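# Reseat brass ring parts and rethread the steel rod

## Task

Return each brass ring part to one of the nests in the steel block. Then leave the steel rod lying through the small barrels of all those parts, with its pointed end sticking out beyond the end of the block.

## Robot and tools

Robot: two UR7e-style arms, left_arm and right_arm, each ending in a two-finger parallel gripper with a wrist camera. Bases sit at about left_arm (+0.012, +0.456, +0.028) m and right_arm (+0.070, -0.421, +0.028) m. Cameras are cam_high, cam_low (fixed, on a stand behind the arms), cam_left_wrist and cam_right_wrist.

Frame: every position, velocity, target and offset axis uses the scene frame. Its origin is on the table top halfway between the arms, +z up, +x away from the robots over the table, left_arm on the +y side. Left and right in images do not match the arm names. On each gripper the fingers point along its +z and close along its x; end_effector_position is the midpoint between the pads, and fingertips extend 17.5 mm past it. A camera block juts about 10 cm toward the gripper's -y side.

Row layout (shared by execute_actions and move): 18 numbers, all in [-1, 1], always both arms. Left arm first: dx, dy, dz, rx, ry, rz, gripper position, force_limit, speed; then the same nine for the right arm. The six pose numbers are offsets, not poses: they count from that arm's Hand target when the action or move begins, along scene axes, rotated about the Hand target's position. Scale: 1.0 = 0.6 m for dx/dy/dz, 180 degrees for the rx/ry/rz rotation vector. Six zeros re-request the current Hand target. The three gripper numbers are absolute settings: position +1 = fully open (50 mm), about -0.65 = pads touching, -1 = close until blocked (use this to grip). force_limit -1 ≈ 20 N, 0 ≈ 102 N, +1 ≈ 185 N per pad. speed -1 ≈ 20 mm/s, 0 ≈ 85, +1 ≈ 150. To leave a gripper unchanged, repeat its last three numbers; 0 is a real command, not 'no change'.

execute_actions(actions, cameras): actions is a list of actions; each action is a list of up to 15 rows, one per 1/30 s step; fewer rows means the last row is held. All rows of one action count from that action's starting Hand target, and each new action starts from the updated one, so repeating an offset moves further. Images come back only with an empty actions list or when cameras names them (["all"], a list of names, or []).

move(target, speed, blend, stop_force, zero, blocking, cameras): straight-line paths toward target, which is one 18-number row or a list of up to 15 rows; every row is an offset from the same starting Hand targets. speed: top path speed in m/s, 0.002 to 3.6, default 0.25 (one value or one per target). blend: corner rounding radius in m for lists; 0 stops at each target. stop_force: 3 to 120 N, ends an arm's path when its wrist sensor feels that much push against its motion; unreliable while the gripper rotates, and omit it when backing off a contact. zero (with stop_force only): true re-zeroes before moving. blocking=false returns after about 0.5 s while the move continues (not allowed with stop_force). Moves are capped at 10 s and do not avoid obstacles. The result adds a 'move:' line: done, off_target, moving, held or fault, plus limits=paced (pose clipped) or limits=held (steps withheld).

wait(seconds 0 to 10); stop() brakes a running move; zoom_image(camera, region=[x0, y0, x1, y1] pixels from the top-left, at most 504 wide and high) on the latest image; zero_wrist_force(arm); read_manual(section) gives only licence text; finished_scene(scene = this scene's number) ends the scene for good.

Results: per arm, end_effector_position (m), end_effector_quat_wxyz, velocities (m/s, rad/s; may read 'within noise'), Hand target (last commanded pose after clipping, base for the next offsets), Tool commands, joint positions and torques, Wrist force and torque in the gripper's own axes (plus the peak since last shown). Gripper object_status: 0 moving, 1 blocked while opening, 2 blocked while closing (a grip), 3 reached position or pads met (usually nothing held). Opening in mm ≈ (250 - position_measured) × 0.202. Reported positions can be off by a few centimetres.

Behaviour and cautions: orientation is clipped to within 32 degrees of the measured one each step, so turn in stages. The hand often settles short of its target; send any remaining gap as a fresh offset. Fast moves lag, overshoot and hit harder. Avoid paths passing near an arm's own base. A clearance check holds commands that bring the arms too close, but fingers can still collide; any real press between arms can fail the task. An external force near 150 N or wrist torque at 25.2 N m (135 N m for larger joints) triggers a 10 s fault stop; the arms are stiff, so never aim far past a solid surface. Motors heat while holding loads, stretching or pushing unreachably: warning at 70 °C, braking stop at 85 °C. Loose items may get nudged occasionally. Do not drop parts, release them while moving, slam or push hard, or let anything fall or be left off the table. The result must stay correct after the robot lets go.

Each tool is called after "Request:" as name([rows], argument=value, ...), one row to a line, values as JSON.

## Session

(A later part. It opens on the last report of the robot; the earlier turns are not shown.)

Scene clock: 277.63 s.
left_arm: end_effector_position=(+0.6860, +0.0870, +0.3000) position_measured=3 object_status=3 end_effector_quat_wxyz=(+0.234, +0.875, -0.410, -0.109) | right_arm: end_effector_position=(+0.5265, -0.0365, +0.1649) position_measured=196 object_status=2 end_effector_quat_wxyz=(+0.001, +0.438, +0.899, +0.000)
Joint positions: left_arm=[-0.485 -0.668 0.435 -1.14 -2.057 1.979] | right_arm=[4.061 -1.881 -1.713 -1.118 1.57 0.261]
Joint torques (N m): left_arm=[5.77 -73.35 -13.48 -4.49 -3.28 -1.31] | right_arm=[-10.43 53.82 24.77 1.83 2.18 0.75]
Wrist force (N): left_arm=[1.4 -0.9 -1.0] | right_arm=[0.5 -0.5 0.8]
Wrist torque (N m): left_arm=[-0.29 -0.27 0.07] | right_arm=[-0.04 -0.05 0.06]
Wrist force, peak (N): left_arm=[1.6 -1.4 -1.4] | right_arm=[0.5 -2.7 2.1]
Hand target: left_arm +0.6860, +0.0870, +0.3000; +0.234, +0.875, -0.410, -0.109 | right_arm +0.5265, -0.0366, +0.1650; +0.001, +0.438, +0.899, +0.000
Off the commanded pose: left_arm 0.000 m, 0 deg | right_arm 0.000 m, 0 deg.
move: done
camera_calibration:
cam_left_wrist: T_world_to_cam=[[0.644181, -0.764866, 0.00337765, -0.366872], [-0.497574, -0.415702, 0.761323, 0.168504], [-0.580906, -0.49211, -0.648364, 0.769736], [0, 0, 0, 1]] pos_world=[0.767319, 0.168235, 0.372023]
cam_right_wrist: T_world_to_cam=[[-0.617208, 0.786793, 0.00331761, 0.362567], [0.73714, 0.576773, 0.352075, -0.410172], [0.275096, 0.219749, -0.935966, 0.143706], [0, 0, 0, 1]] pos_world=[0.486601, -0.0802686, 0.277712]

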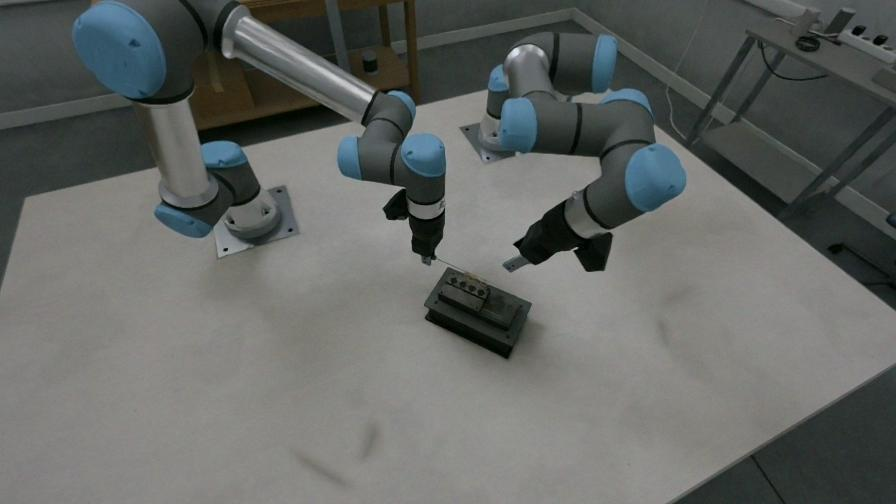

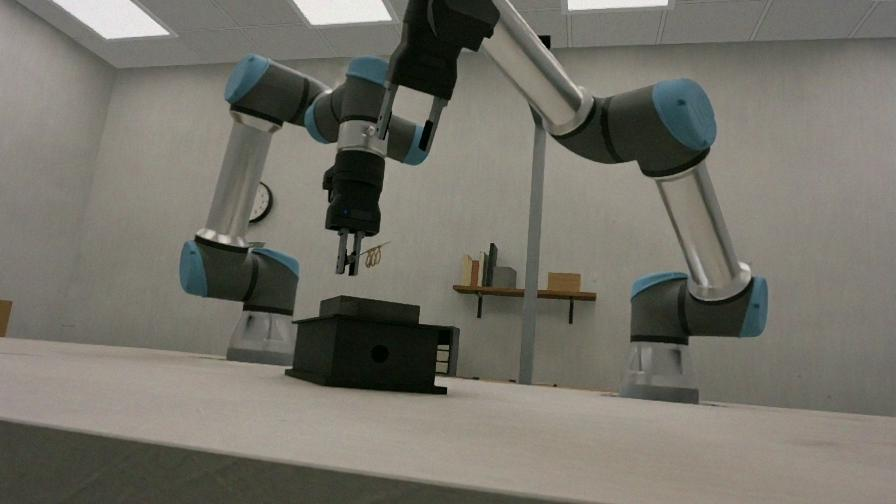

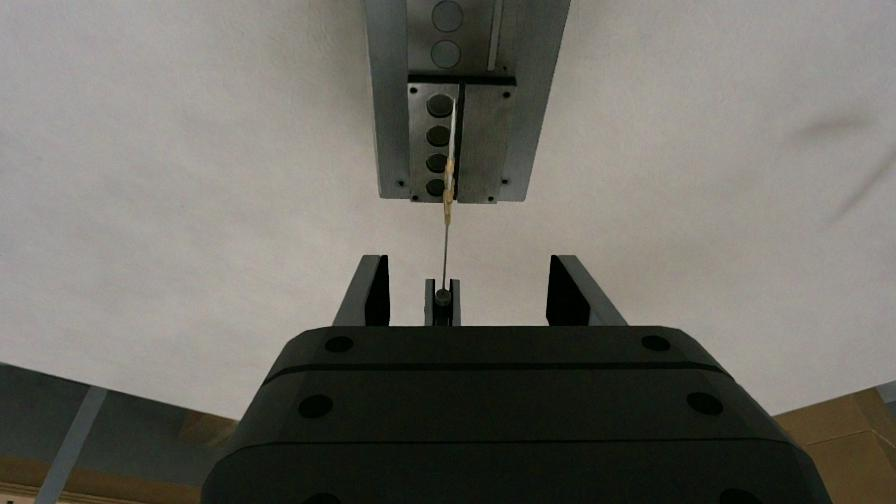

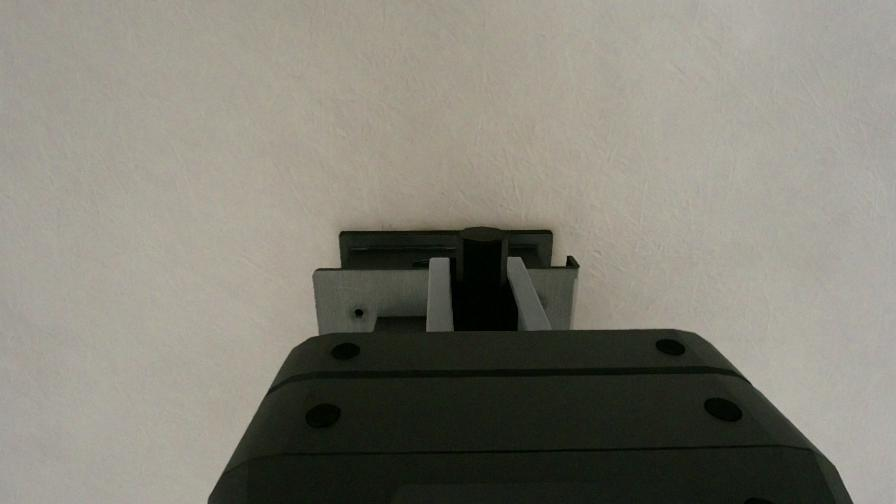

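Request:
move(target=[-0.117,-0.0872,-0.1347,0,0,0,0.01,-0.7,0,0,0,0,0,0,0,-0.97,0.2,-1], speed=0.1, cameras=["cam_left_wrist", "cam_low", "cam_high"])

Request:
zoom_image(camera="cam_left_wrist", region=[400, 180, 560, 330])

Scene clock: 319.43 s.
left_arm: end_effector_position=(+0.6157, +0.0346, +0.2194) position_measured=151 object_status=3 end_effector_quat_wxyz=(+0.234, +0.875, -0.410, -0.109) | right_arm: end_effector_position=(+0.5265, -0.0366, +0.1651) position_measured=196 object_status=2 end_effector_quat_wxyz=(+0.001, +0.438, +0.899, +0.000)
Joint positions: left_arm=[-0.589 -0.85 0.981 -1.559 -2.075 1.863] | right_arm=[4.061 -1.88 -1.713 -1.119 1.57 0.261]
Joint torques (N m): left_arm=[8.45 -44.47 -20.73 -4.31 0.6 0.92] | right_arm=[-12.49 52.59 24.09 3.37 2.54 1.04]
Wrist force (N): left_arm=[1.6 -1.3 -0.7] | right_arm=[0.4 -0.9 1.0]
Wrist torque (N m): left_arm=[-0.31 -0.34 -0.05] | right_arm=[-0.10 -0.04 0.06]
Wrist force, peak (N): left_arm=[1.1 -2.5 -3.0] | right_arm=[0.6 -0.7 1.2]
Hand target: left_arm +0.6158, +0.0347, +0.2192; +0.234, +0.875, -0.410, -0.109 | right_arm +0.5265, -0.0366, +0.1650; +0.001, +0.438, +0.899, +0.000
Off the commanded pose: left_arm 0.000 m, 0 deg | right_arm 0.000 m, 0 deg.
move: done
camera_calibration:
cam_left_wrist: T_world_to_cam=[[0.644151, -0.76489, 0.00354372, -0.361482], [-0.497604, -0.415529, 0.761398, 0.173134], [-0.580913, -0.492219, -0.648275, 0.650904], [0, 0, 0, 1]] pos_world=[0.697119, 0.115835, 0.291422]
Images, in order (width x height): cam_high 896x504, cam_low 896x504, cam_left_wrist 896x504.

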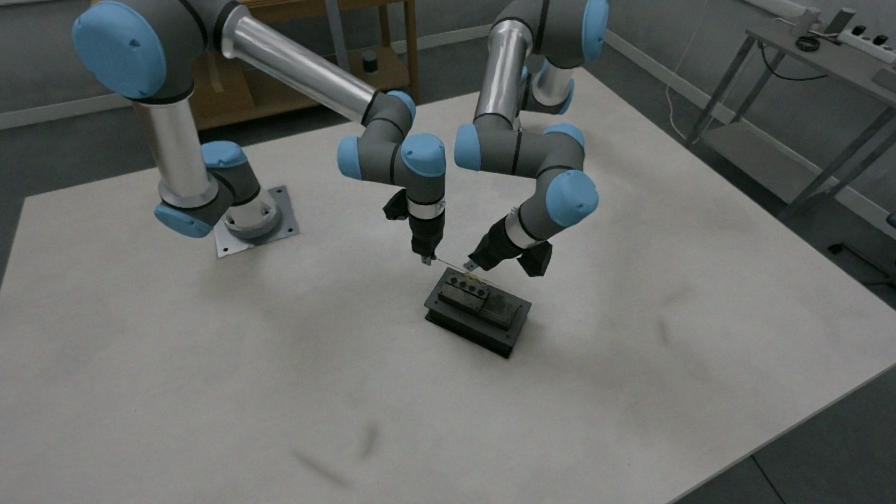

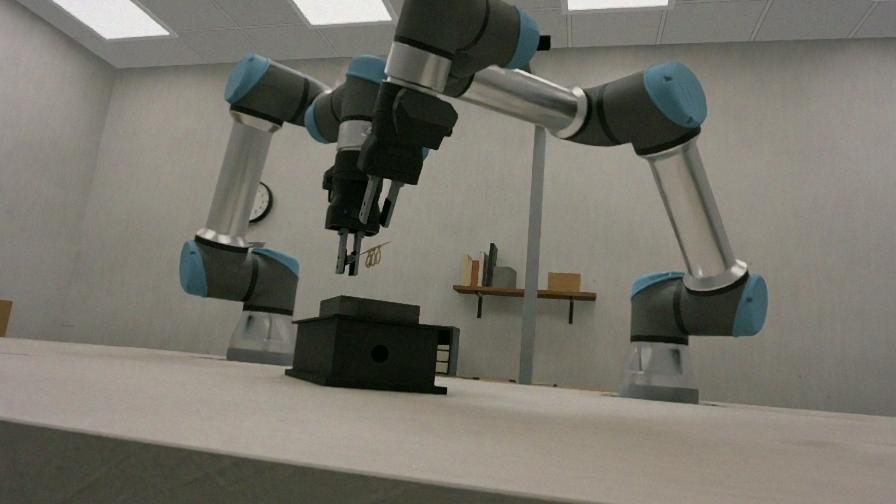

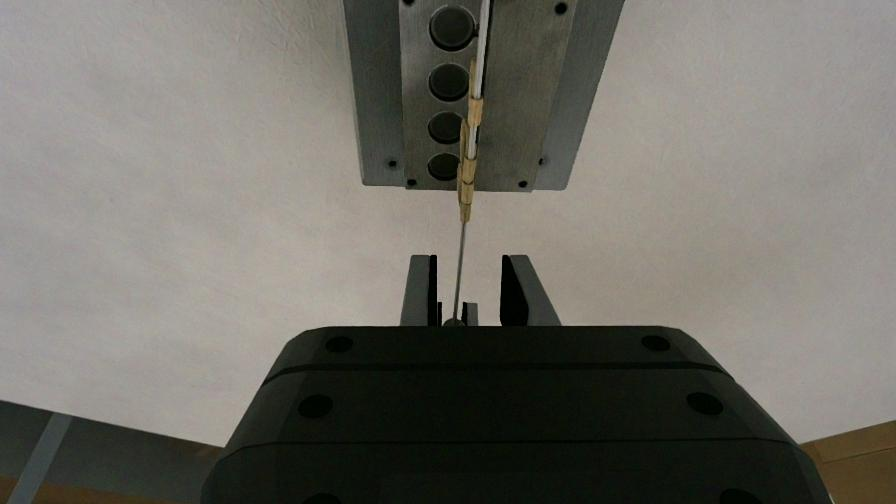

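Scaled by 3.150.

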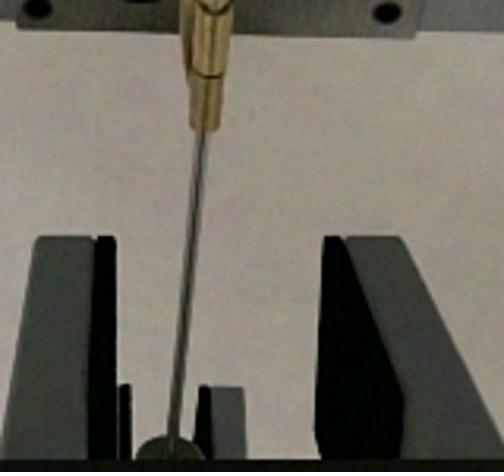

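Request:
move(target=[-0.0027,-0.0033,-0.03,0,0,0,0.01,-0.7,0,0,0,0,0,0,0,-0.97,0.2,-1], speed=0.04, cameras=["cam_left_wrist"])

Request:
zoom_image(camera="cam_left_wrist", region=[400, 200, 560, 330])

Scene clock: 330.50 s.
left_arm: end_effector_position=(+0.6141, +0.0327, +0.2009) position_measured=151 object_status=3 end_effector_quat_wxyz=(+0.234, +0.875, -0.410, -0.109) | right_arm: end_effector_position=(+0.5265, -0.0366, +0.1650) position_measured=196 object_status=2 end_effector_quat_wxyz=(+0.001, +0.438, +0.899, +0.000)
Joint positions: left_arm=[-0.592 -0.843 1.018 -1.604 -2.075 1.859] | right_arm=[4.061 -1.88 -1.713 -1.119 1.57 0.261]
Joint torques (N m): left_arm=[-3.6 -64.07 -39.22 -1.27 -3.73 -0.25] | right_arm=[-12.22 52.66 17.45 5.2 2.33 -0.42]
Wrist force (N): left_arm=[1.7 -1.3 -1.1] | right_arm=[0.6 -0.5 0.9]
Wrist torque (N m): left_arm=[-0.30 -0.35 0.06] | right_arm=[-0.04 -0.06 0.06]
Wrist force, peak (N): left_arm=[1.8 -1.8 -0.7] | right_arm=[0.6 -0.5 1.2]
Hand target: left_arm +0.6142, +0.0327, +0.2012; +0.234, +0.875, -0.410, -0.109 | right_arm +0.5265, -0.0366, +0.1650; +0.001, +0.438, +0.899, +0.000
Off the commanded pose: left_arm 0.000 m, 0 deg | right_arm 0.000 m, 0 deg.
move: done
camera_calibration:
cam_left_wrist: T_world_to_cam=[[0.644187, -0.764862, 0.00293119, -0.361777], [-0.497295, -0.415917, 0.761387, 0.185424], [-0.581137, -0.491933, -0.648291, 0.637125], [0, 0, 0, 1]] pos_world=[0.69552, 0.113834, 0.272923]
Images, in order (width x height): cam_left_wrist 896x504.

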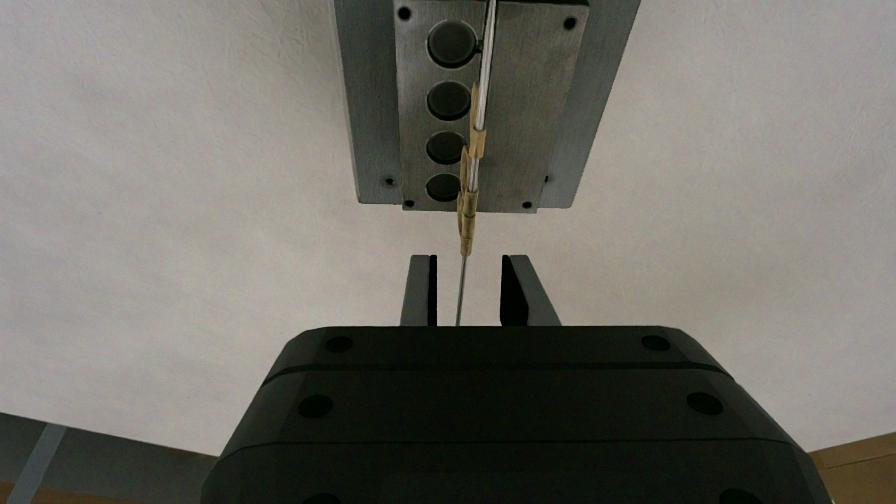

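Scaled by 3.150.

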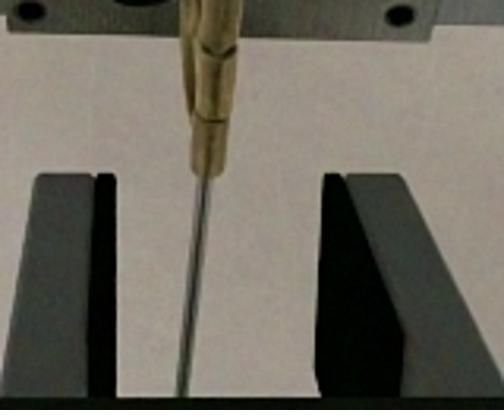

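Request:
move(target=[-0.0008,0.001,-0.02,0,0,0,0.01,-0.7,0,0,0,0,0,0,0,-0.97,0.2,-1], speed=0.02, stop_force=4)

Request:
move(target=[0,0,0,0,0,0,-0.45,-1,-1,0,0,0,0,0,0,-0.97,0.2,-1])

Request:
wait(seconds=0.4, cameras=["cam_left_wrist", "cam_low", "cam_high"])

Request:
zoom_image(camera="cam_left_wrist", region=[420, 220, 520, 330])

Request:
zoom_image(camera="cam_low", region=[310, 200, 430, 300])

Scene clock: 347.30 s.
left_arm: end_effector_position=(+0.6137, +0.0333, +0.1892) position_measured=151 object_status=3 end_effector_quat_wxyz=(+0.234, +0.875, -0.410, -0.109) | right_arm: end_effector_position=(+0.5265, -0.0366, +0.1650) position_measured=196 object_status=2 end_effector_quat_wxyz=(+0.001, +0.438, +0.899, +0.000)
Joint positions: left_arm=[-0.592 -0.839 1.042 -1.632 -2.075 1.86] | right_arm=[4.061 -1.88 -1.713 -1.119 1.57 0.261]
Joint torques (N m): left_arm=[9.41 -69.09 -38.62 -1.26 1.38 -0.45] | right_arm=[-12.12 51.98 17.96 5.31 2.21 -1.07]
Wrist force (N): left_arm=[1.7 -1.1 -0.9] | right_arm=[0.4 -0.6 1.0]
Wrist torque (N m): left_arm=[-0.26 -0.37 0.03] | right_arm=[-0.06 -0.03 0.06]
Wrist force, peak (N): left_arm=[1.8 -1.5 -1.2] | right_arm=[0.6 -0.9 1.0]
Hand target: left_arm +0.6137, +0.0333, +0.1892; +0.234, +0.875, -0.410, -0.109 | right_arm +0.5265, -0.0366, +0.1650; +0.001, +0.438, +0.899, +0.000
Off the commanded pose: left_arm 0.000 m, 0 deg | right_arm 0.000 m, 0 deg.
move: done

Scene clock: 348.20 s.
left_arm: end_effector_position=(+0.6137, +0.0333, +0.1892) position_measured=220 object_status=0 end_effector_quat_wxyz=(+0.234, +0.875, -0.410, -0.109) | right_arm: end_effector_position=(+0.5265, -0.0366, +0.1650) position_measured=196 object_status=2 end_effector_quat_wxyz=(+0.001, +0.438, +0.899, +0.000)
Joint positions: left_arm=[-0.592 -0.839 1.042 -1.632 -2.075 1.86] | right_arm=[4.061 -1.88 -1.713 -1.119 1.57 0.261]
Joint torques (N m): left_arm=[8.29 -69.86 -38.07 -1.39 1.25 -1.05] | right_arm=[-12.35 51.74 17.15 5.27 2.21 -1.08]
Wrist force (N): left_arm=[1.8 -0.9 -1.1] | right_arm=[0.7 -0.7 0.9]
Wrist torque (N m): left_arm=[-0.23 -0.37 0.03] | right_arm=[-0.07 -0.08 0.06]
Wrist force, peak (N): left_arm=[1.9 -1.0 -1.1] | right_arm=[0.6 -0.8 1.1]
Hand target: left_arm +0.6137, +0.0333, +0.1892; +0.234, +0.875, -0.410, -0.109 | right_arm +0.5265, -0.0366, +0.1650; +0.001, +0.438, +0.899, +0.000
Off the commanded pose: left_arm 0.000 m, 0 deg | right_arm 0.000 m, 0 deg.
move: done

Scene clock: 348.60 s.
left_arm: end_effector_position=(+0.6137, +0.0333, +0.1892) position_measured=220 object_status=3 end_effector_quat_wxyz=(+0.234, +0.875, -0.410, -0.109) | right_arm: end_effector_position=(+0.5265, -0.0366, +0.1650) position_measured=196 object_status=2 end_effector_quat_wxyz=(+0.001, +0.438, +0.899, +0.000)
Joint positions: left_arm=[-0.592 -0.839 1.042 -1.632 -2.075 1.86] | right_arm=[4.061 -1.88 -1.713 -1.119 1.57 0.261]
Joint torques (N m): left_arm=[7.97 -68.8 -38.47 -1.44 1.28 -1.12] | right_arm=[-12.11 52.2 17.57 5.24 2.33 -1.06]
Wrist force (N): left_arm=[1.6 -1.0 -1.0] | right_arm=[0.5 -0.7 0.9]
Wrist torque (N m): left_arm=[-0.24 -0.34 0.03] | right_arm=[-0.08 -0.04 0.06]
Wrist force, peak (N): left_arm=[1.8 -1.1 -1.2] | right_arm=[0.5 -0.8 1.1]
Hand target: left_arm +0.6137, +0.0333, +0.1892; +0.234, +0.875, -0.410, -0.109 | right_arm +0.5265, -0.0366, +0.1650; +0.001, +0.438, +0.899, +0.000
Tool commands: left_gripper/position=-0.45 left_gripper/force_limit=-1.0 left_gripper/speed=-1.0 right_gripper/position=-0.97 right_gripper/force_limit=+0.2 right_gripper/speed=-1.0
Off the commanded pose: left_arm 0.000 m, 0 deg | right_arm 0.000 m, 0 deg.
wait: 0.40 s; at rest by 0.17 s
camera_calibration:
cam_left_wrist: T_world_to_cam=[[0.644181, -0.764866, 0.00337765, -0.360997], [-0.497574, -0.415702, 0.761323, 0.19456], [-0.580906, -0.49211, -0.648364, 0.629472], [0, 0, 0, 1]] pos_world=[0.695019, 0.114535, 0.261223]
Images, in order (width x height): cam_high 896x504, cam_low 896x504, cam_left_wrist 896x504.

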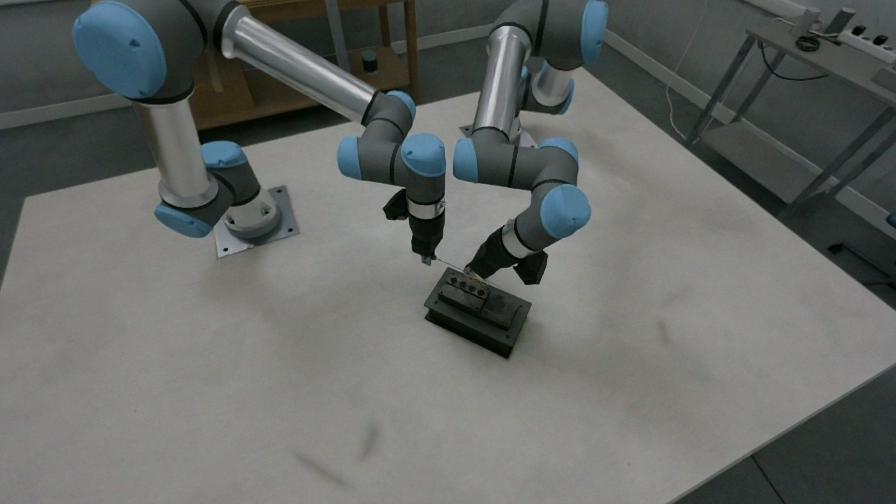

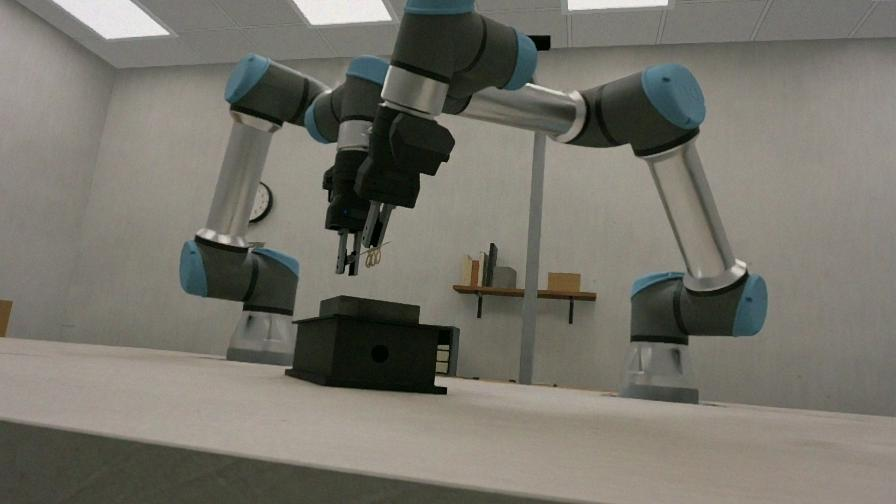

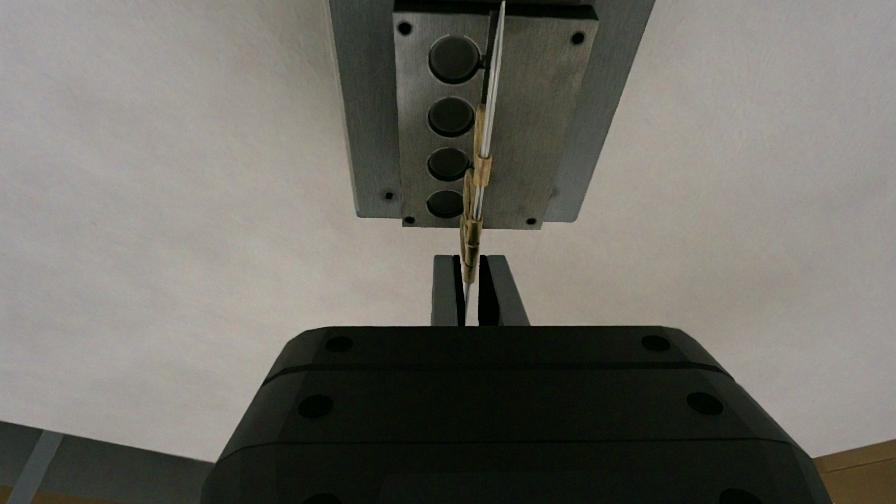

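Scaled by 4.582.

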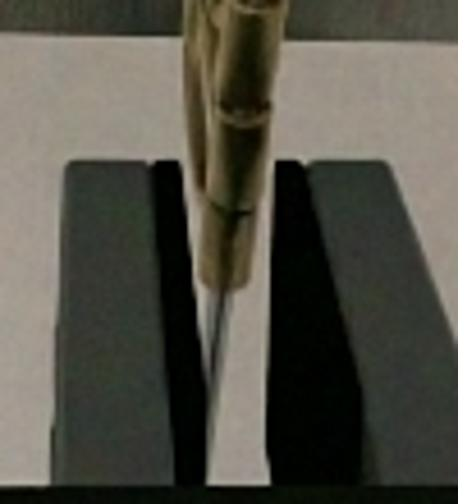

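Scaled by 4.200.

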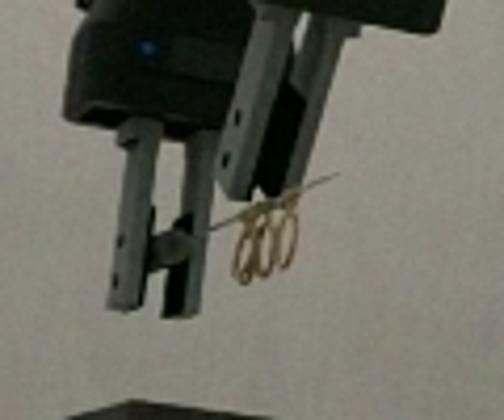

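Request:
move(target=[0,0,0,0,0,0,-1,-1,-1,0,0,0,0,0,0,-0.97,0.2,-1])

Request:
wait(seconds=0.4, cameras=["cam_left_wrist"])

Request:
zoom_image(camera="cam_left_wrist", region=[420, 220, 520, 330])

Scene clock: 358.53 s.
left_arm: end_effector_position=(+0.6137, +0.0333, +0.1892) position_measured=251 object_status=3 end_effector_quat_wxyz=(+0.234, +0.875, -0.410, -0.109) | right_arm: end_effector_position=(+0.5265, -0.0366, +0.1650) position_measured=196 object_status=2 end_effector_quat_wxyz=(+0.001, +0.438, +0.899, +0.000)
Joint positions: left_arm=[-0.592 -0.839 1.042 -1.632 -2.075 1.86] | right_arm=[4.061 -1.88 -1.713 -1.119 1.57 0.261]
Joint torques (N m): left_arm=[3.6 -67.7 -38.15 -1.86 1.32 -1.03] | right_arm=[-13.06 51.26 17.76 5.2 2.24 -1.11]
Wrist force (N): left_arm=[1.9 -0.8 -1.5] | right_arm=[0.9 -0.8 1.7]
Wrist torque (N m): left_arm=[-0.27 -0.35 0.04] | right_arm=[0.00 -0.07 0.03]
Wrist force, peak (N): left_arm=[2.6 -0.8 -1.5] | right_arm=[1.2 -0.9 1.7]
Hand target: left_arm +0.6137, +0.0333, +0.1892; +0.234, +0.875, -0.410, -0.109 | right_arm +0.5265, -0.0366, +0.1650; +0.001, +0.438, +0.899, +0.000
Off the commanded pose: left_arm 0.000 m, 0 deg | right_arm 0.000 m, 0 deg.
move: done

Scene clock: 358.93 s.
left_arm: end_effector_position=(+0.6137, +0.0333, +0.1892) position_measured=251 object_status=3 end_effector_quat_wxyz=(+0.234, +0.875, -0.410, -0.109) | right_arm: end_effector_position=(+0.5265, -0.0366, +0.1650) position_measured=196 object_status=2 end_effector_quat_wxyz=(+0.001, +0.438, +0.899, +0.000)
Joint positions: left_arm=[-0.592 -0.839 1.042 -1.632 -2.075 1.86] | right_arm=[4.061 -1.88 -1.713 -1.119 1.57 0.261]
Joint torques (N m): left_arm=[3.28 -67.45 -37.79 -1.69 1.28 -1.08] | right_arm=[-11.84 51.65 17.56 5.17 2.17 -1]
Wrist force (N): left_arm=[1.9 -0.8 -1.8] | right_arm=[0.8 -0.7 1.8]
Wrist torque (N m): left_arm=[-0.26 -0.35 0.04] | right_arm=[0.03 -0.06 0.03]
Wrist force, peak (N): left_arm=[2.0 -1.1 -1.9] | right_arm=[0.6 -0.7 1.9]
Hand target: left_arm +0.6137, +0.0333, +0.1892; +0.234, +0.875, -0.410, -0.109 | right_arm +0.5265, -0.0366, +0.1650; +0.001, +0.438, +0.899, +0.000
Tool commands: left_gripper/position=-1.0 left_gripper/force_limit=-1.0 left_gripper/speed=-1.0 right_gripper/position=-0.97 right_gripper/force_limit=+0.2 right_gripper/speed=-1.0
Off the commanded pose: left_arm 0.000 m, 0 deg | right_arm 0.000 m, 0 deg.
wait: 0.40 s; at rest by 0.17 s
camera_calibration:
cam_left_wrist: T_world_to_cam=[[0.644181, -0.764866, 0.00337765, -0.360997], [-0.497574, -0.415702, 0.761323, 0.19456], [-0.580906, -0.49211, -0.648364, 0.629472], [0, 0, 0, 1]] pos_world=[0.695019, 0.114535, 0.261223]
Images, in order (width x height): cam_left_wrist 896x504.

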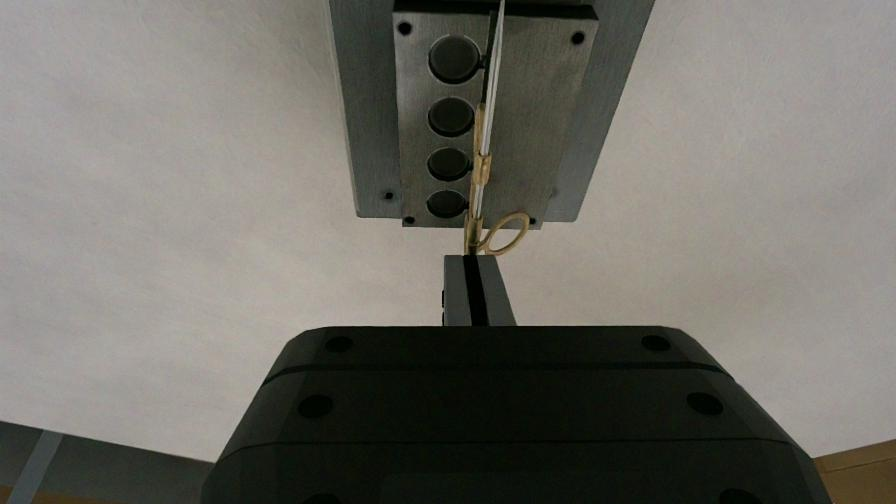

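Scaled by 4.582.

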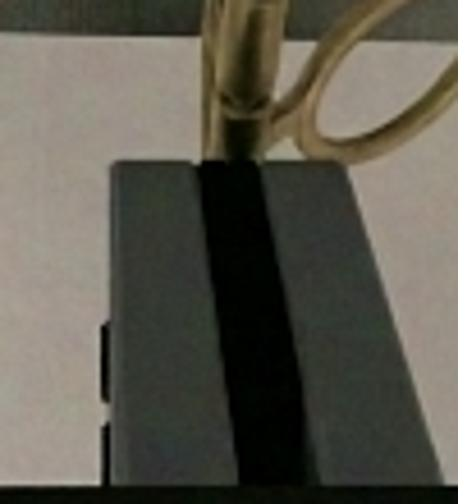

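Request:
move(target=[0,0,0.02,0,0,0,-1,-1,-1,0,0,0,0,0,0,-0.97,0.2,-1], speed=0.04)

Request:
move(target=[-0.0088,-0.0077,0,0,0,0,0.01,-1,-0.5,0,0,0,0,0,0,-0.97,0.2,-1], speed=0.04, cameras=["cam_left_wrist"])

Request:
zoom_image(camera="cam_left_wrist", region=[420, 180, 520, 330])

Scene clock: 417.03 s.
left_arm: end_effector_position=(+0.6137, +0.0333, +0.2015) position_measured=251 object_status=3 end_effector_quat_wxyz=(+0.234, +0.875, -0.410, -0.109) end_effector_velocity=(+0.001, +0.000, -0.002) end_effector_angular_velocity=(+0.000, -0.001, +0.000) | right_arm: end_effector_position=(+0.5265, -0.0366, +0.1650) position_measured=196 object_status=2 end_effector_quat_wxyz=(+0.001, +0.438, +0.899, +0.000)
Joint positions: left_arm=[-0.592 -0.846 1.021 -1.605 -2.075 1.86] | right_arm=[4.061 -1.88 -1.713 -1.119 1.57 0.261]
Joint velocities: left_arm=[0 0.002 0.002 -0.005 0.001 0] | right_arm=[within noise]
Joint torques (N m): left_arm=[-4.72 -53.35 -14.42 -4.27 1.21 -0.6] | right_arm=[-12.33 49.88 17.86 5.22 2.07 -0.88]
Wrist force (N): left_arm=[1.9 -1.1 -1.1] | right_arm=[0.6 -0.7 0.8]
Wrist torque (N m): left_arm=[-0.27 -0.38 0.03] | right_arm=[-0.08 -0.06 0.06]
Wrist force, peak (N): left_arm=[2.3 -0.9 -1.9] | right_arm=[0.8 -0.9 1.9]
Hand target: left_arm +0.6137, +0.0333, +0.2012; +0.234, +0.875, -0.410, -0.109 | right_arm +0.5265, -0.0366, +0.1650; +0.001, +0.438, +0.899, +0.000
Off the commanded pose: left_arm 0.000 m, 0 deg | right_arm 0.000 m, 0 deg.
move: done

Scene clock: 417.73 s.
left_arm: end_effector_position=(+0.6083, +0.0286, +0.2012) position_measured=151 object_status=3 end_effector_quat_wxyz=(+0.234, +0.875, -0.410, -0.109) | right_arm: end_effector_position=(+0.5265, -0.0366, +0.1650) position_measured=196 object_status=2 end_effector_quat_wxyz=(+0.001, +0.438, +0.899, +0.000)
Joint positions: left_arm=[-0.601 -0.853 1.035 -1.617 -2.076 1.849] | right_arm=[4.061 -1.88 -1.713 -1.119 1.57 0.261]
Joint torques (N m): left_arm=[7.12 -56.28 -32.89 -2.01 -3.46 1.31] | right_arm=[-12.58 49.61 17.6 5.12 2.03 -0.82]
Wrist force (N): left_arm=[1.6 -0.9 -0.9] | right_arm=[0.6 -0.5 0.9]
Wrist torque (N m): left_arm=[-0.24 -0.34 0.07] | right_arm=[-0.05 -0.07 0.06]
Wrist force, peak (N): left_arm=[1.6 -1.9 -1.3] | right_arm=[0.7 -0.8 1.0]
Hand target: left_arm +0.6084, +0.0287, +0.2012; +0.234, +0.875, -0.410, -0.109 | right_arm +0.5265, -0.0366, +0.1650; +0.001, +0.438, +0.899, +0.000
Off the commanded pose: left_arm 0.000 m, 0 deg | right_arm 0.000 m, 0 deg.
move: done
camera_calibration:
cam_left_wrist: T_world_to_cam=[[0.644181, -0.764866, 0.00337765, -0.36123], [-0.497574, -0.415702, 0.761323, 0.180742], [-0.580906, -0.49211, -0.648364, 0.631753], [0, 0, 0, 1]] pos_world=[0.689619, 0.109735, 0.273223]
Images, in order (width x height): cam_left_wrist 896x504.

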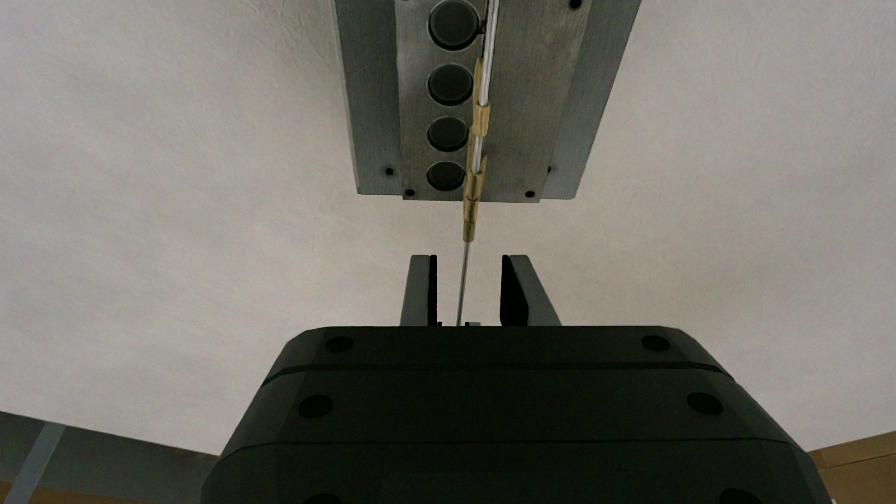

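Scaled by 3.360.

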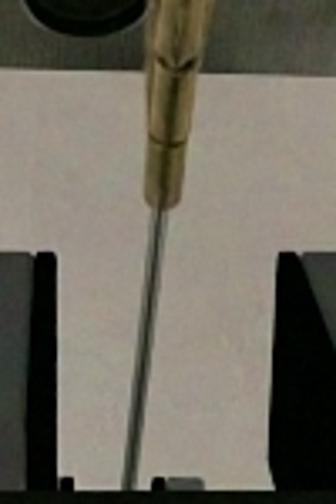

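Request:
move(target=[0,0,-0.0283,0,0,0,0.01,-1,-0.5,0,0,0,0,0,0,-0.97,0.2,-1], speed=0.03, stop_force=4)

Request:
move(target=[0,0,0,0,0,0,-0.45,-1,-0.9,0,0,0,0,0,0,-0.97,0.2,-1])

Request:
wait(seconds=0.3, cameras=["cam_left_wrist"])

Request:
zoom_image(camera="cam_left_wrist", region=[420, 220, 520, 330])

Scene clock: 425.87 s.
left_arm: end_effector_position=(+0.6084, +0.0287, +0.2012) position_measured=151 object_status=3 end_effector_quat_wxyz=(+0.234, +0.875, -0.410, -0.109) | right_arm: end_effector_position=(+0.5265, -0.0366, +0.1650) position_measured=196 object_status=2 end_effector_quat_wxyz=(+0.001, +0.438, +0.899, +0.000)
Joint positions: left_arm=[-0.601 -0.853 1.035 -1.617 -2.076 1.85] | right_arm=[4.061 -1.88 -1.713 -1.119 1.57 0.261]
Joint torques (N m): left_arm=[11.11 -44.12 -37.93 -1.79 1.22 1.5] | right_arm=[-11.54 48.81 17.36 5.12 1.83 -0.9]
Wrist force (N): left_arm=[1.6 -1.0 -0.8] | right_arm=[0.5 -0.7 0.8]
Wrist torque (N m): left_arm=[-0.24 -0.33 0.05] | right_arm=[-0.07 -0.05 0.06]
Wrist force, peak (N): left_arm=[2.1 -1.1 -1.2] | right_arm=[0.7 -0.8 1.1]
Hand target: left_arm +0.6084, +0.0287, +0.2012; +0.234, +0.875, -0.410, -0.109 (not the last commanded pose) | right_arm +0.5265, -0.0366, +0.1650; +0.001, +0.438, +0.899, +0.000
Off the commanded pose: left_arm 0.017 m, 0 deg | right_arm 0.000 m, 0 deg.
move: held (left_arm; a check stopped the path); limits=held
pose unreachable (left arm): on one or more control steps of this call, first in action 0 (counted from 0), this arm could not follow its commanded pose, so it was not sent that pose on those steps. It may still have moved: this result reports where it is.
cause: moving toward the commanded pose would bring a part of the arm too close to another arm (a part of this arm just beyond joint 3 (elbow) and a part of the right arm just beyond its joint 5 (wrist 2), at the place that arm is still heading or pushing toward).

Scene clock: 426.63 s.
left_arm: end_effector_position=(+0.6084, +0.0287, +0.2012) position_measured=220 object_status=3 end_effector_quat_wxyz=(+0.234, +0.875, -0.410, -0.109) | right_arm: end_effector_position=(+0.5265, -0.0366, +0.1650) position_measured=196 object_status=2 end_effector_quat_wxyz=(+0.001, +0.438, +0.899, +0.000)
Joint positions: left_arm=[-0.601 -0.853 1.035 -1.617 -2.076 1.85] | right_arm=[4.061 -1.88 -1.713 -1.119 1.57 0.261]
Joint torques (N m): left_arm=[10.98 -45.69 -37.72 -1.74 1.11 1.39] | right_arm=[-11.22 48.92 17.34 5.15 1.9 -0.83]
Wrist force (N): left_arm=[1.5 -0.9 -1.1] | right_arm=[0.6 -0.7 1.0]
Wrist torque (N m): left_arm=[-0.23 -0.32 0.06] | right_arm=[-0.07 -0.07 0.06]
Wrist force, peak (N): left_arm=[1.7 -1.2 -1.4] | right_arm=[0.7 -0.6 1.1]
Hand target: left_arm +0.6084, +0.0287, +0.2012; +0.234, +0.875, -0.410, -0.109 | right_arm +0.5265, -0.0366, +0.1650; +0.001, +0.438, +0.899, +0.000
Off the commanded pose: left_arm 0.000 m, 0 deg | right_arm 0.000 m, 0 deg.
move: done

Scene clock: 426.93 s.
left_arm: end_effector_position=(+0.6084, +0.0287, +0.2012) position_measured=220 object_status=3 end_effector_quat_wxyz=(+0.234, +0.875, -0.410, -0.109) | right_arm: end_effector_position=(+0.5265, -0.0366, +0.1650) position_measured=196 object_status=2 end_effector_quat_wxyz=(+0.001, +0.438, +0.899, +0.000)
Joint positions: left_arm=[-0.601 -0.853 1.035 -1.617 -2.076 1.85] | right_arm=[4.061 -1.88 -1.713 -1.119 1.57 0.261]
Joint torques (N m): left_arm=[11.33 -45.79 -37.33 -1.68 1.15 1.46] | right_arm=[-11.25 48.86 17.82 5.14 1.89 -0.79]
Wrist force (N): left_arm=[1.8 -1.2 -0.8] | right_arm=[0.5 -0.7 1.0]
Wrist torque (N m): left_arm=[-0.28 -0.36 0.06] | right_arm=[-0.07 -0.05 0.06]
Wrist force, peak (N): left_arm=[1.8 -1.1 -1.1] | right_arm=[0.5 -0.7 1.1]
Hand target: left_arm +0.6084, +0.0287, +0.2012; +0.234, +0.875, -0.410, -0.109 | right_arm +0.5265, -0.0366, +0.1650; +0.001, +0.438, +0.899, +0.000
Tool commands: left_gripper/position=-0.45 left_gripper/force_limit=-1.0 left_gripper/speed=-0.9 right_gripper/position=-0.97 right_gripper/force_limit=+0.2 right_gripper/speed=-1.0
Off the commanded pose: left_arm 0.000 m, 0 deg | right_arm 0.000 m, 0 deg.
wait: 0.30 s; at rest by 0.17 s
camera_calibration:
cam_left_wrist: T_world_to_cam=[[0.644181, -0.764866, 0.00337765, -0.361218], [-0.497574, -0.415702, 0.761323, 0.180834], [-0.580906, -0.49211, -0.648364, 0.631861], [0, 0, 0, 1]] pos_world=[0.689719, 0.109835, 0.273223]
Images, in order (width x height): cam_left_wrist 896x504.

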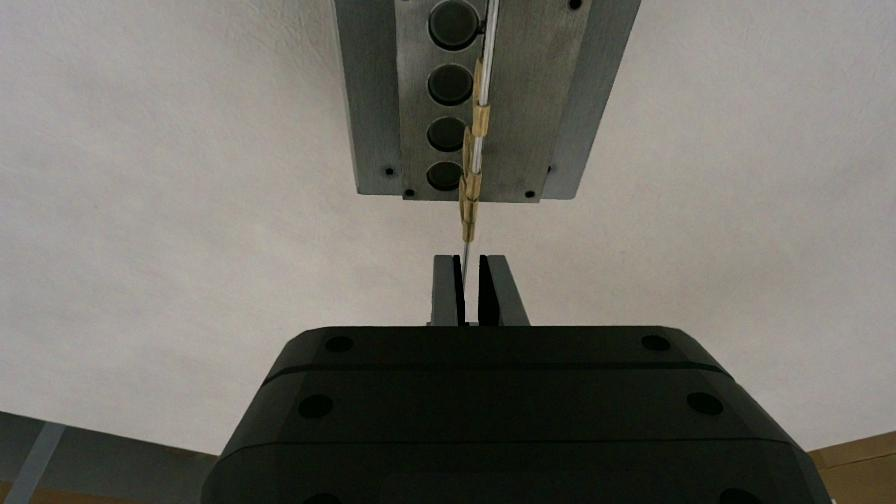

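Scaled by 4.582.

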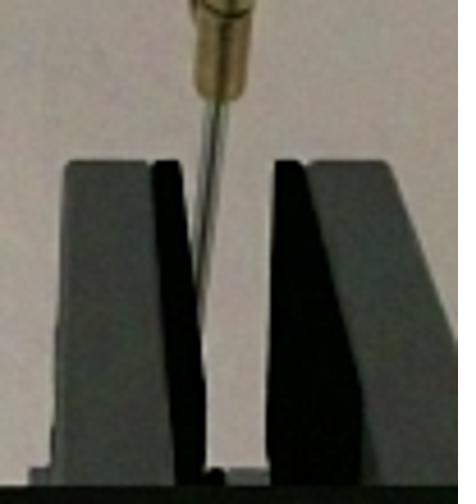

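Request:
move([
  [0.02,0.08,0.148,0,0,0.05,0.01,-1,-0.5,0,0,0,0,0,0,-0.97,0.2,-1],
  [0.0527,0.1855,0.148,0,0,0.1967,0.01,-1,-0.5,0.0558,-0.039,0.025,0,0,0.1994,-0.97,0.2,-1],
], speed=0.12, blend=[0.02,0], cameras=["all"])

Scene clock: 449.90 s.
left_arm: end_effector_position=(+0.6400, +0.1402, +0.2900) position_measured=151 object_status=3 end_effector_quat_wxyz=(+0.256, +0.958, -0.124, -0.033) | right_arm: end_effector_position=(+0.5600, -0.0601, +0.1800) position_measured=196 object_status=2 end_effector_quat_wxyz=(+0.000, +0.140, +0.990, +0.000)
Joint positions: left_arm=[-0.445 -1.109 1.286 -1.872 -2.079 1.32] | right_arm=[3.991 -1.892 -1.655 -1.164 1.57 -0.435]
Joint torques (N m): left_arm=[-9.87 -33.35 -38.97 -2.72 -2.59 -0.35] | right_arm=[10.03 33.65 16.46 5.2 2.18 -1.34]
Wrist force (N): left_arm=[1.1 -1.1 -0.3] | right_arm=[0.5 -0.6 0.8]
Wrist torque (N m): left_arm=[-0.23 -0.21 -0.03] | right_arm=[-0.06 -0.06 -0.02]
Wrist force, peak (N): left_arm=[2.9 -1.4 1.7] | right_arm=[0.6 -0.9 1.1]
Hand target: left_arm +0.6400, +0.1400, +0.2900; +0.256, +0.958, -0.124, -0.033 | right_arm +0.5600, -0.0600, +0.1800; +0.000, +0.140, +0.990, +0.000
Off the commanded pose: left_arm 0.000 m, 0 deg | right_arm 0.000 m, 0 deg.
move: done
camera_calibration:
cam_left_wrist: T_world_to_cam=[[0.968198, -0.250162, 0.00341068, -0.576148], [-0.16474, -0.627214, 0.761225, -0.00800641], [-0.18829, -0.737579, -0.648479, 0.545837], [0, 0, 0, 1]] pos_world=[0.659282, 0.253446, 0.362023]
cam_right_wrist: T_world_to_cam=[[-0.961103, 0.276169, 0.00350312, 0.563605], [0.259688, 0.899282, 0.351928, -0.139784], [0.0940412, 0.339149, -0.936021, 0.262379], [0, 0, 0, 1]] pos_world=[0.553308, -0.11893, 0.292812]

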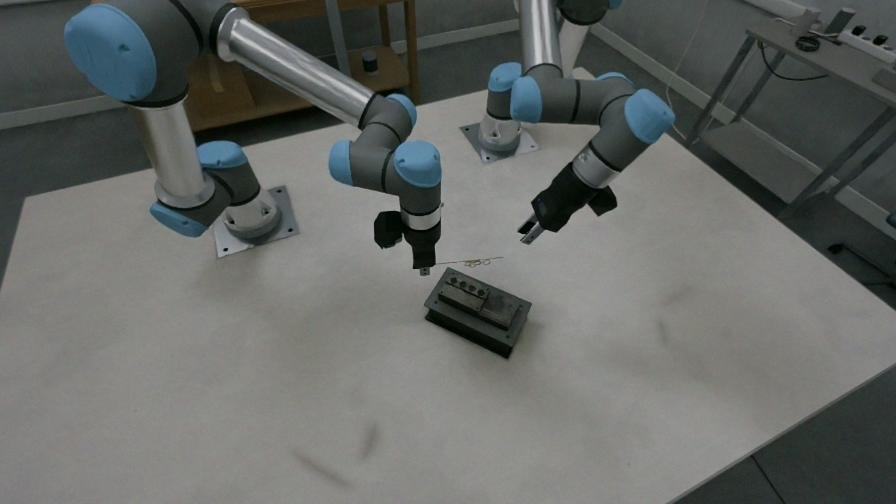

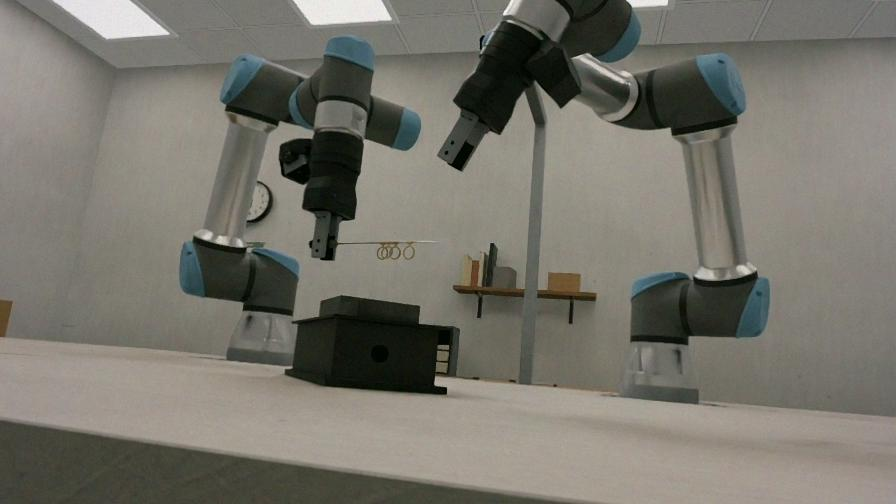

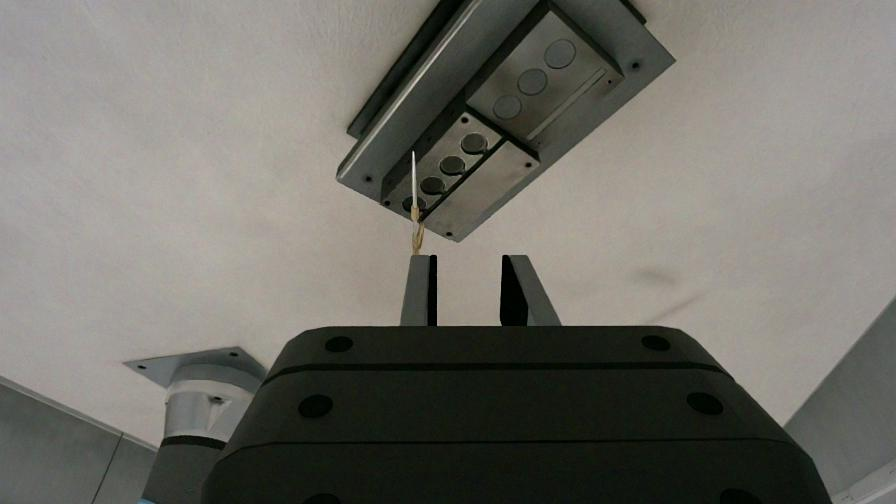

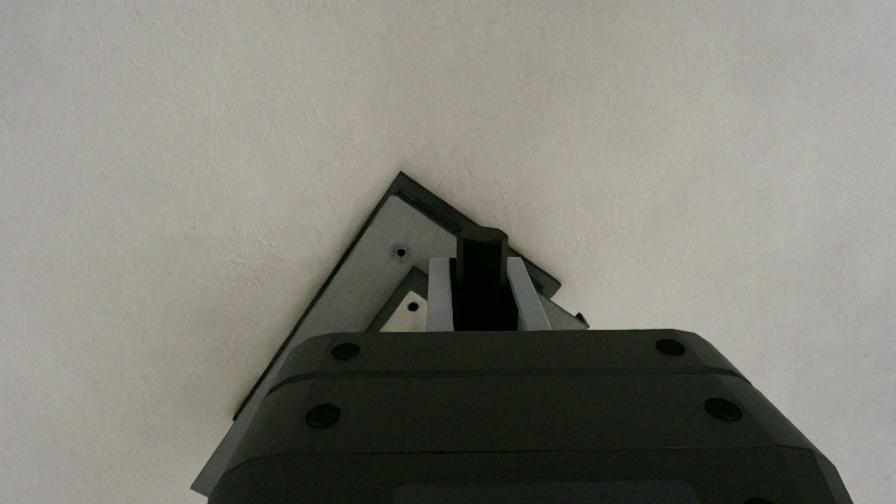

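Request:
zoom_image(camera="cam_low", region=[320, 210, 460, 280])

Request:
zoom_image(camera="cam_left_wrist", region=[380, 140, 480, 260])

Scaled by 3.600.

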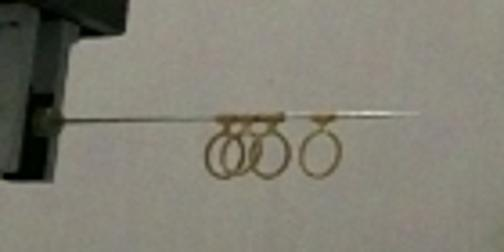

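Scaled by 4.200.

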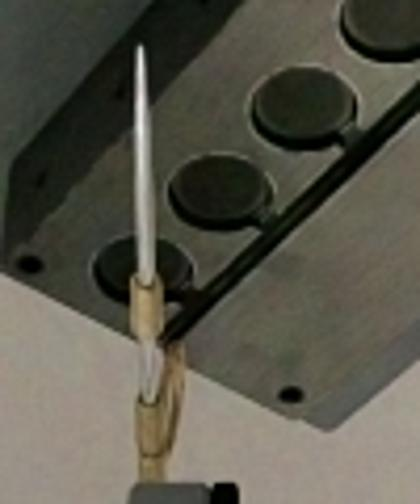

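Request:
move([
  [-0.07,-0.11,-0.08,0,0,0,0.01,-1,-0.5,0,0,0,0,0,0,-0.97,0.2,-1],
  [-0.085,-0.161,-0.125,0,0,0,0.01,-1,-0.5,0,0,0,0,0,0,-0.97,0.2,-1],
], speed=[0.12,0.06], blend=[0.01,0], cameras=["cam_left_wrist", "cam_low"])

Request:
zoom_image(camera="cam_left_wrist", region=[420, 180, 520, 330])

Request:
zoom_image(camera="cam_low", region=[320, 190, 460, 290])

Scene clock: 471.80 s.
left_arm: end_effector_position=(+0.5889, +0.0434, +0.2147) position_measured=151 object_status=3 end_effector_quat_wxyz=(+0.256, +0.958, -0.124, -0.033) | right_arm: end_effector_position=(+0.5600, -0.0600, +0.1800) position_measured=196 object_status=2 end_effector_quat_wxyz=(+0.000, +0.140, +0.990, +0.000)
Joint positions: left_arm=[-0.609 -1.082 1.467 -2.168 -2.051 1.137] | right_arm=[3.991 -1.892 -1.655 -1.164 1.57 -0.435]
Joint torques (N m): left_arm=[12.27 -57.89 -37.85 -1.96 -0.55 1.14] | right_arm=[11.06 50.59 17.1 5.54 -2.08 -0.13]
Wrist force (N): left_arm=[1.1 -1.0 -0.8] | right_arm=[0.5 -0.6 1.0]
Wrist torque (N m): left_arm=[-0.20 -0.25 -0.02] | right_arm=[-0.06 -0.05 -0.01]
Wrist force, peak (N): left_arm=[1.6 -2.0 -2.2] | right_arm=[0.7 -0.7 1.1]
Hand target: left_arm +0.5890, +0.0434, +0.2150; +0.256, +0.958, -0.124, -0.033 | right_arm +0.5600, -0.0600, +0.1800; +0.000, +0.140, +0.990, +0.000
Off the commanded pose: left_arm 0.000 m, 0 deg | right_arm 0.000 m, 0 deg.
move: done
camera_calibration:
cam_left_wrist: T_world_to_cam=[[0.96817, -0.250276, 0.00286788, -0.55054], [-0.164453, -0.627452, 0.761091, -0.019902], [-0.188683, -0.737337, -0.648639, 0.416254], [0, 0, 0, 1]] pos_world=[0.608283, 0.156645, 0.286725]
Images, in order (width x height): cam_low 896x504, cam_left_wrist 896x504.

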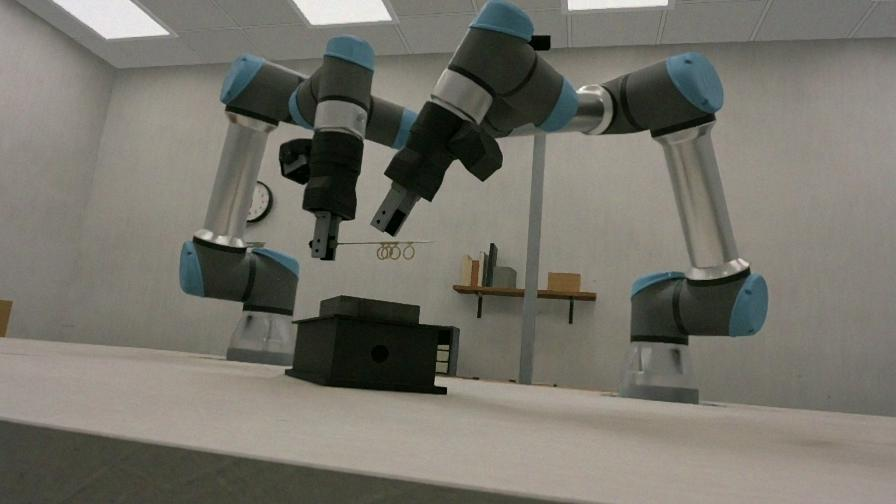

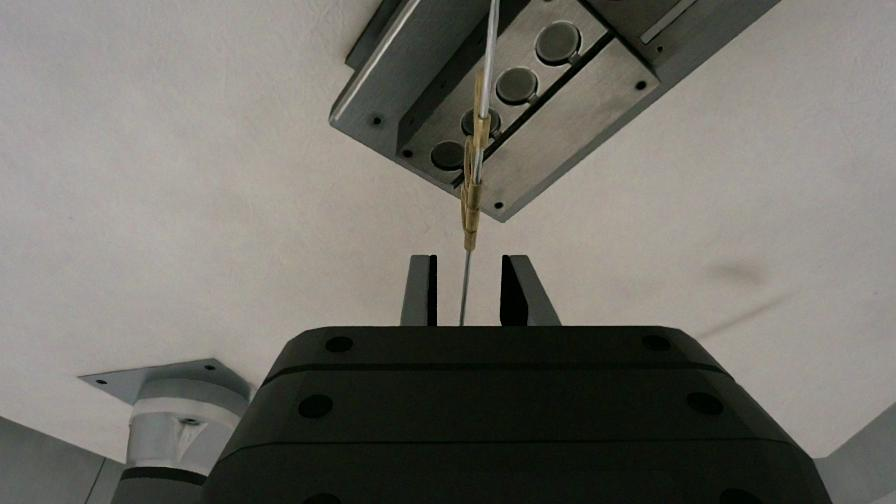

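Scaled by 3.360.

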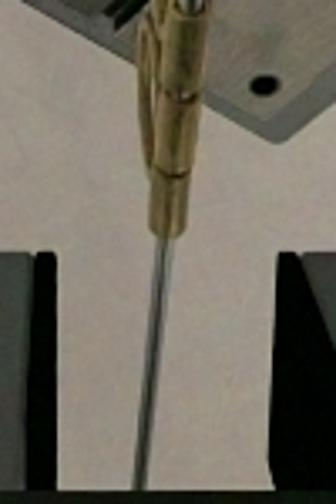

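Scaled by 3.600.

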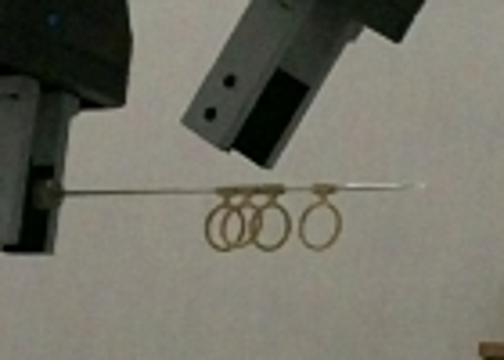

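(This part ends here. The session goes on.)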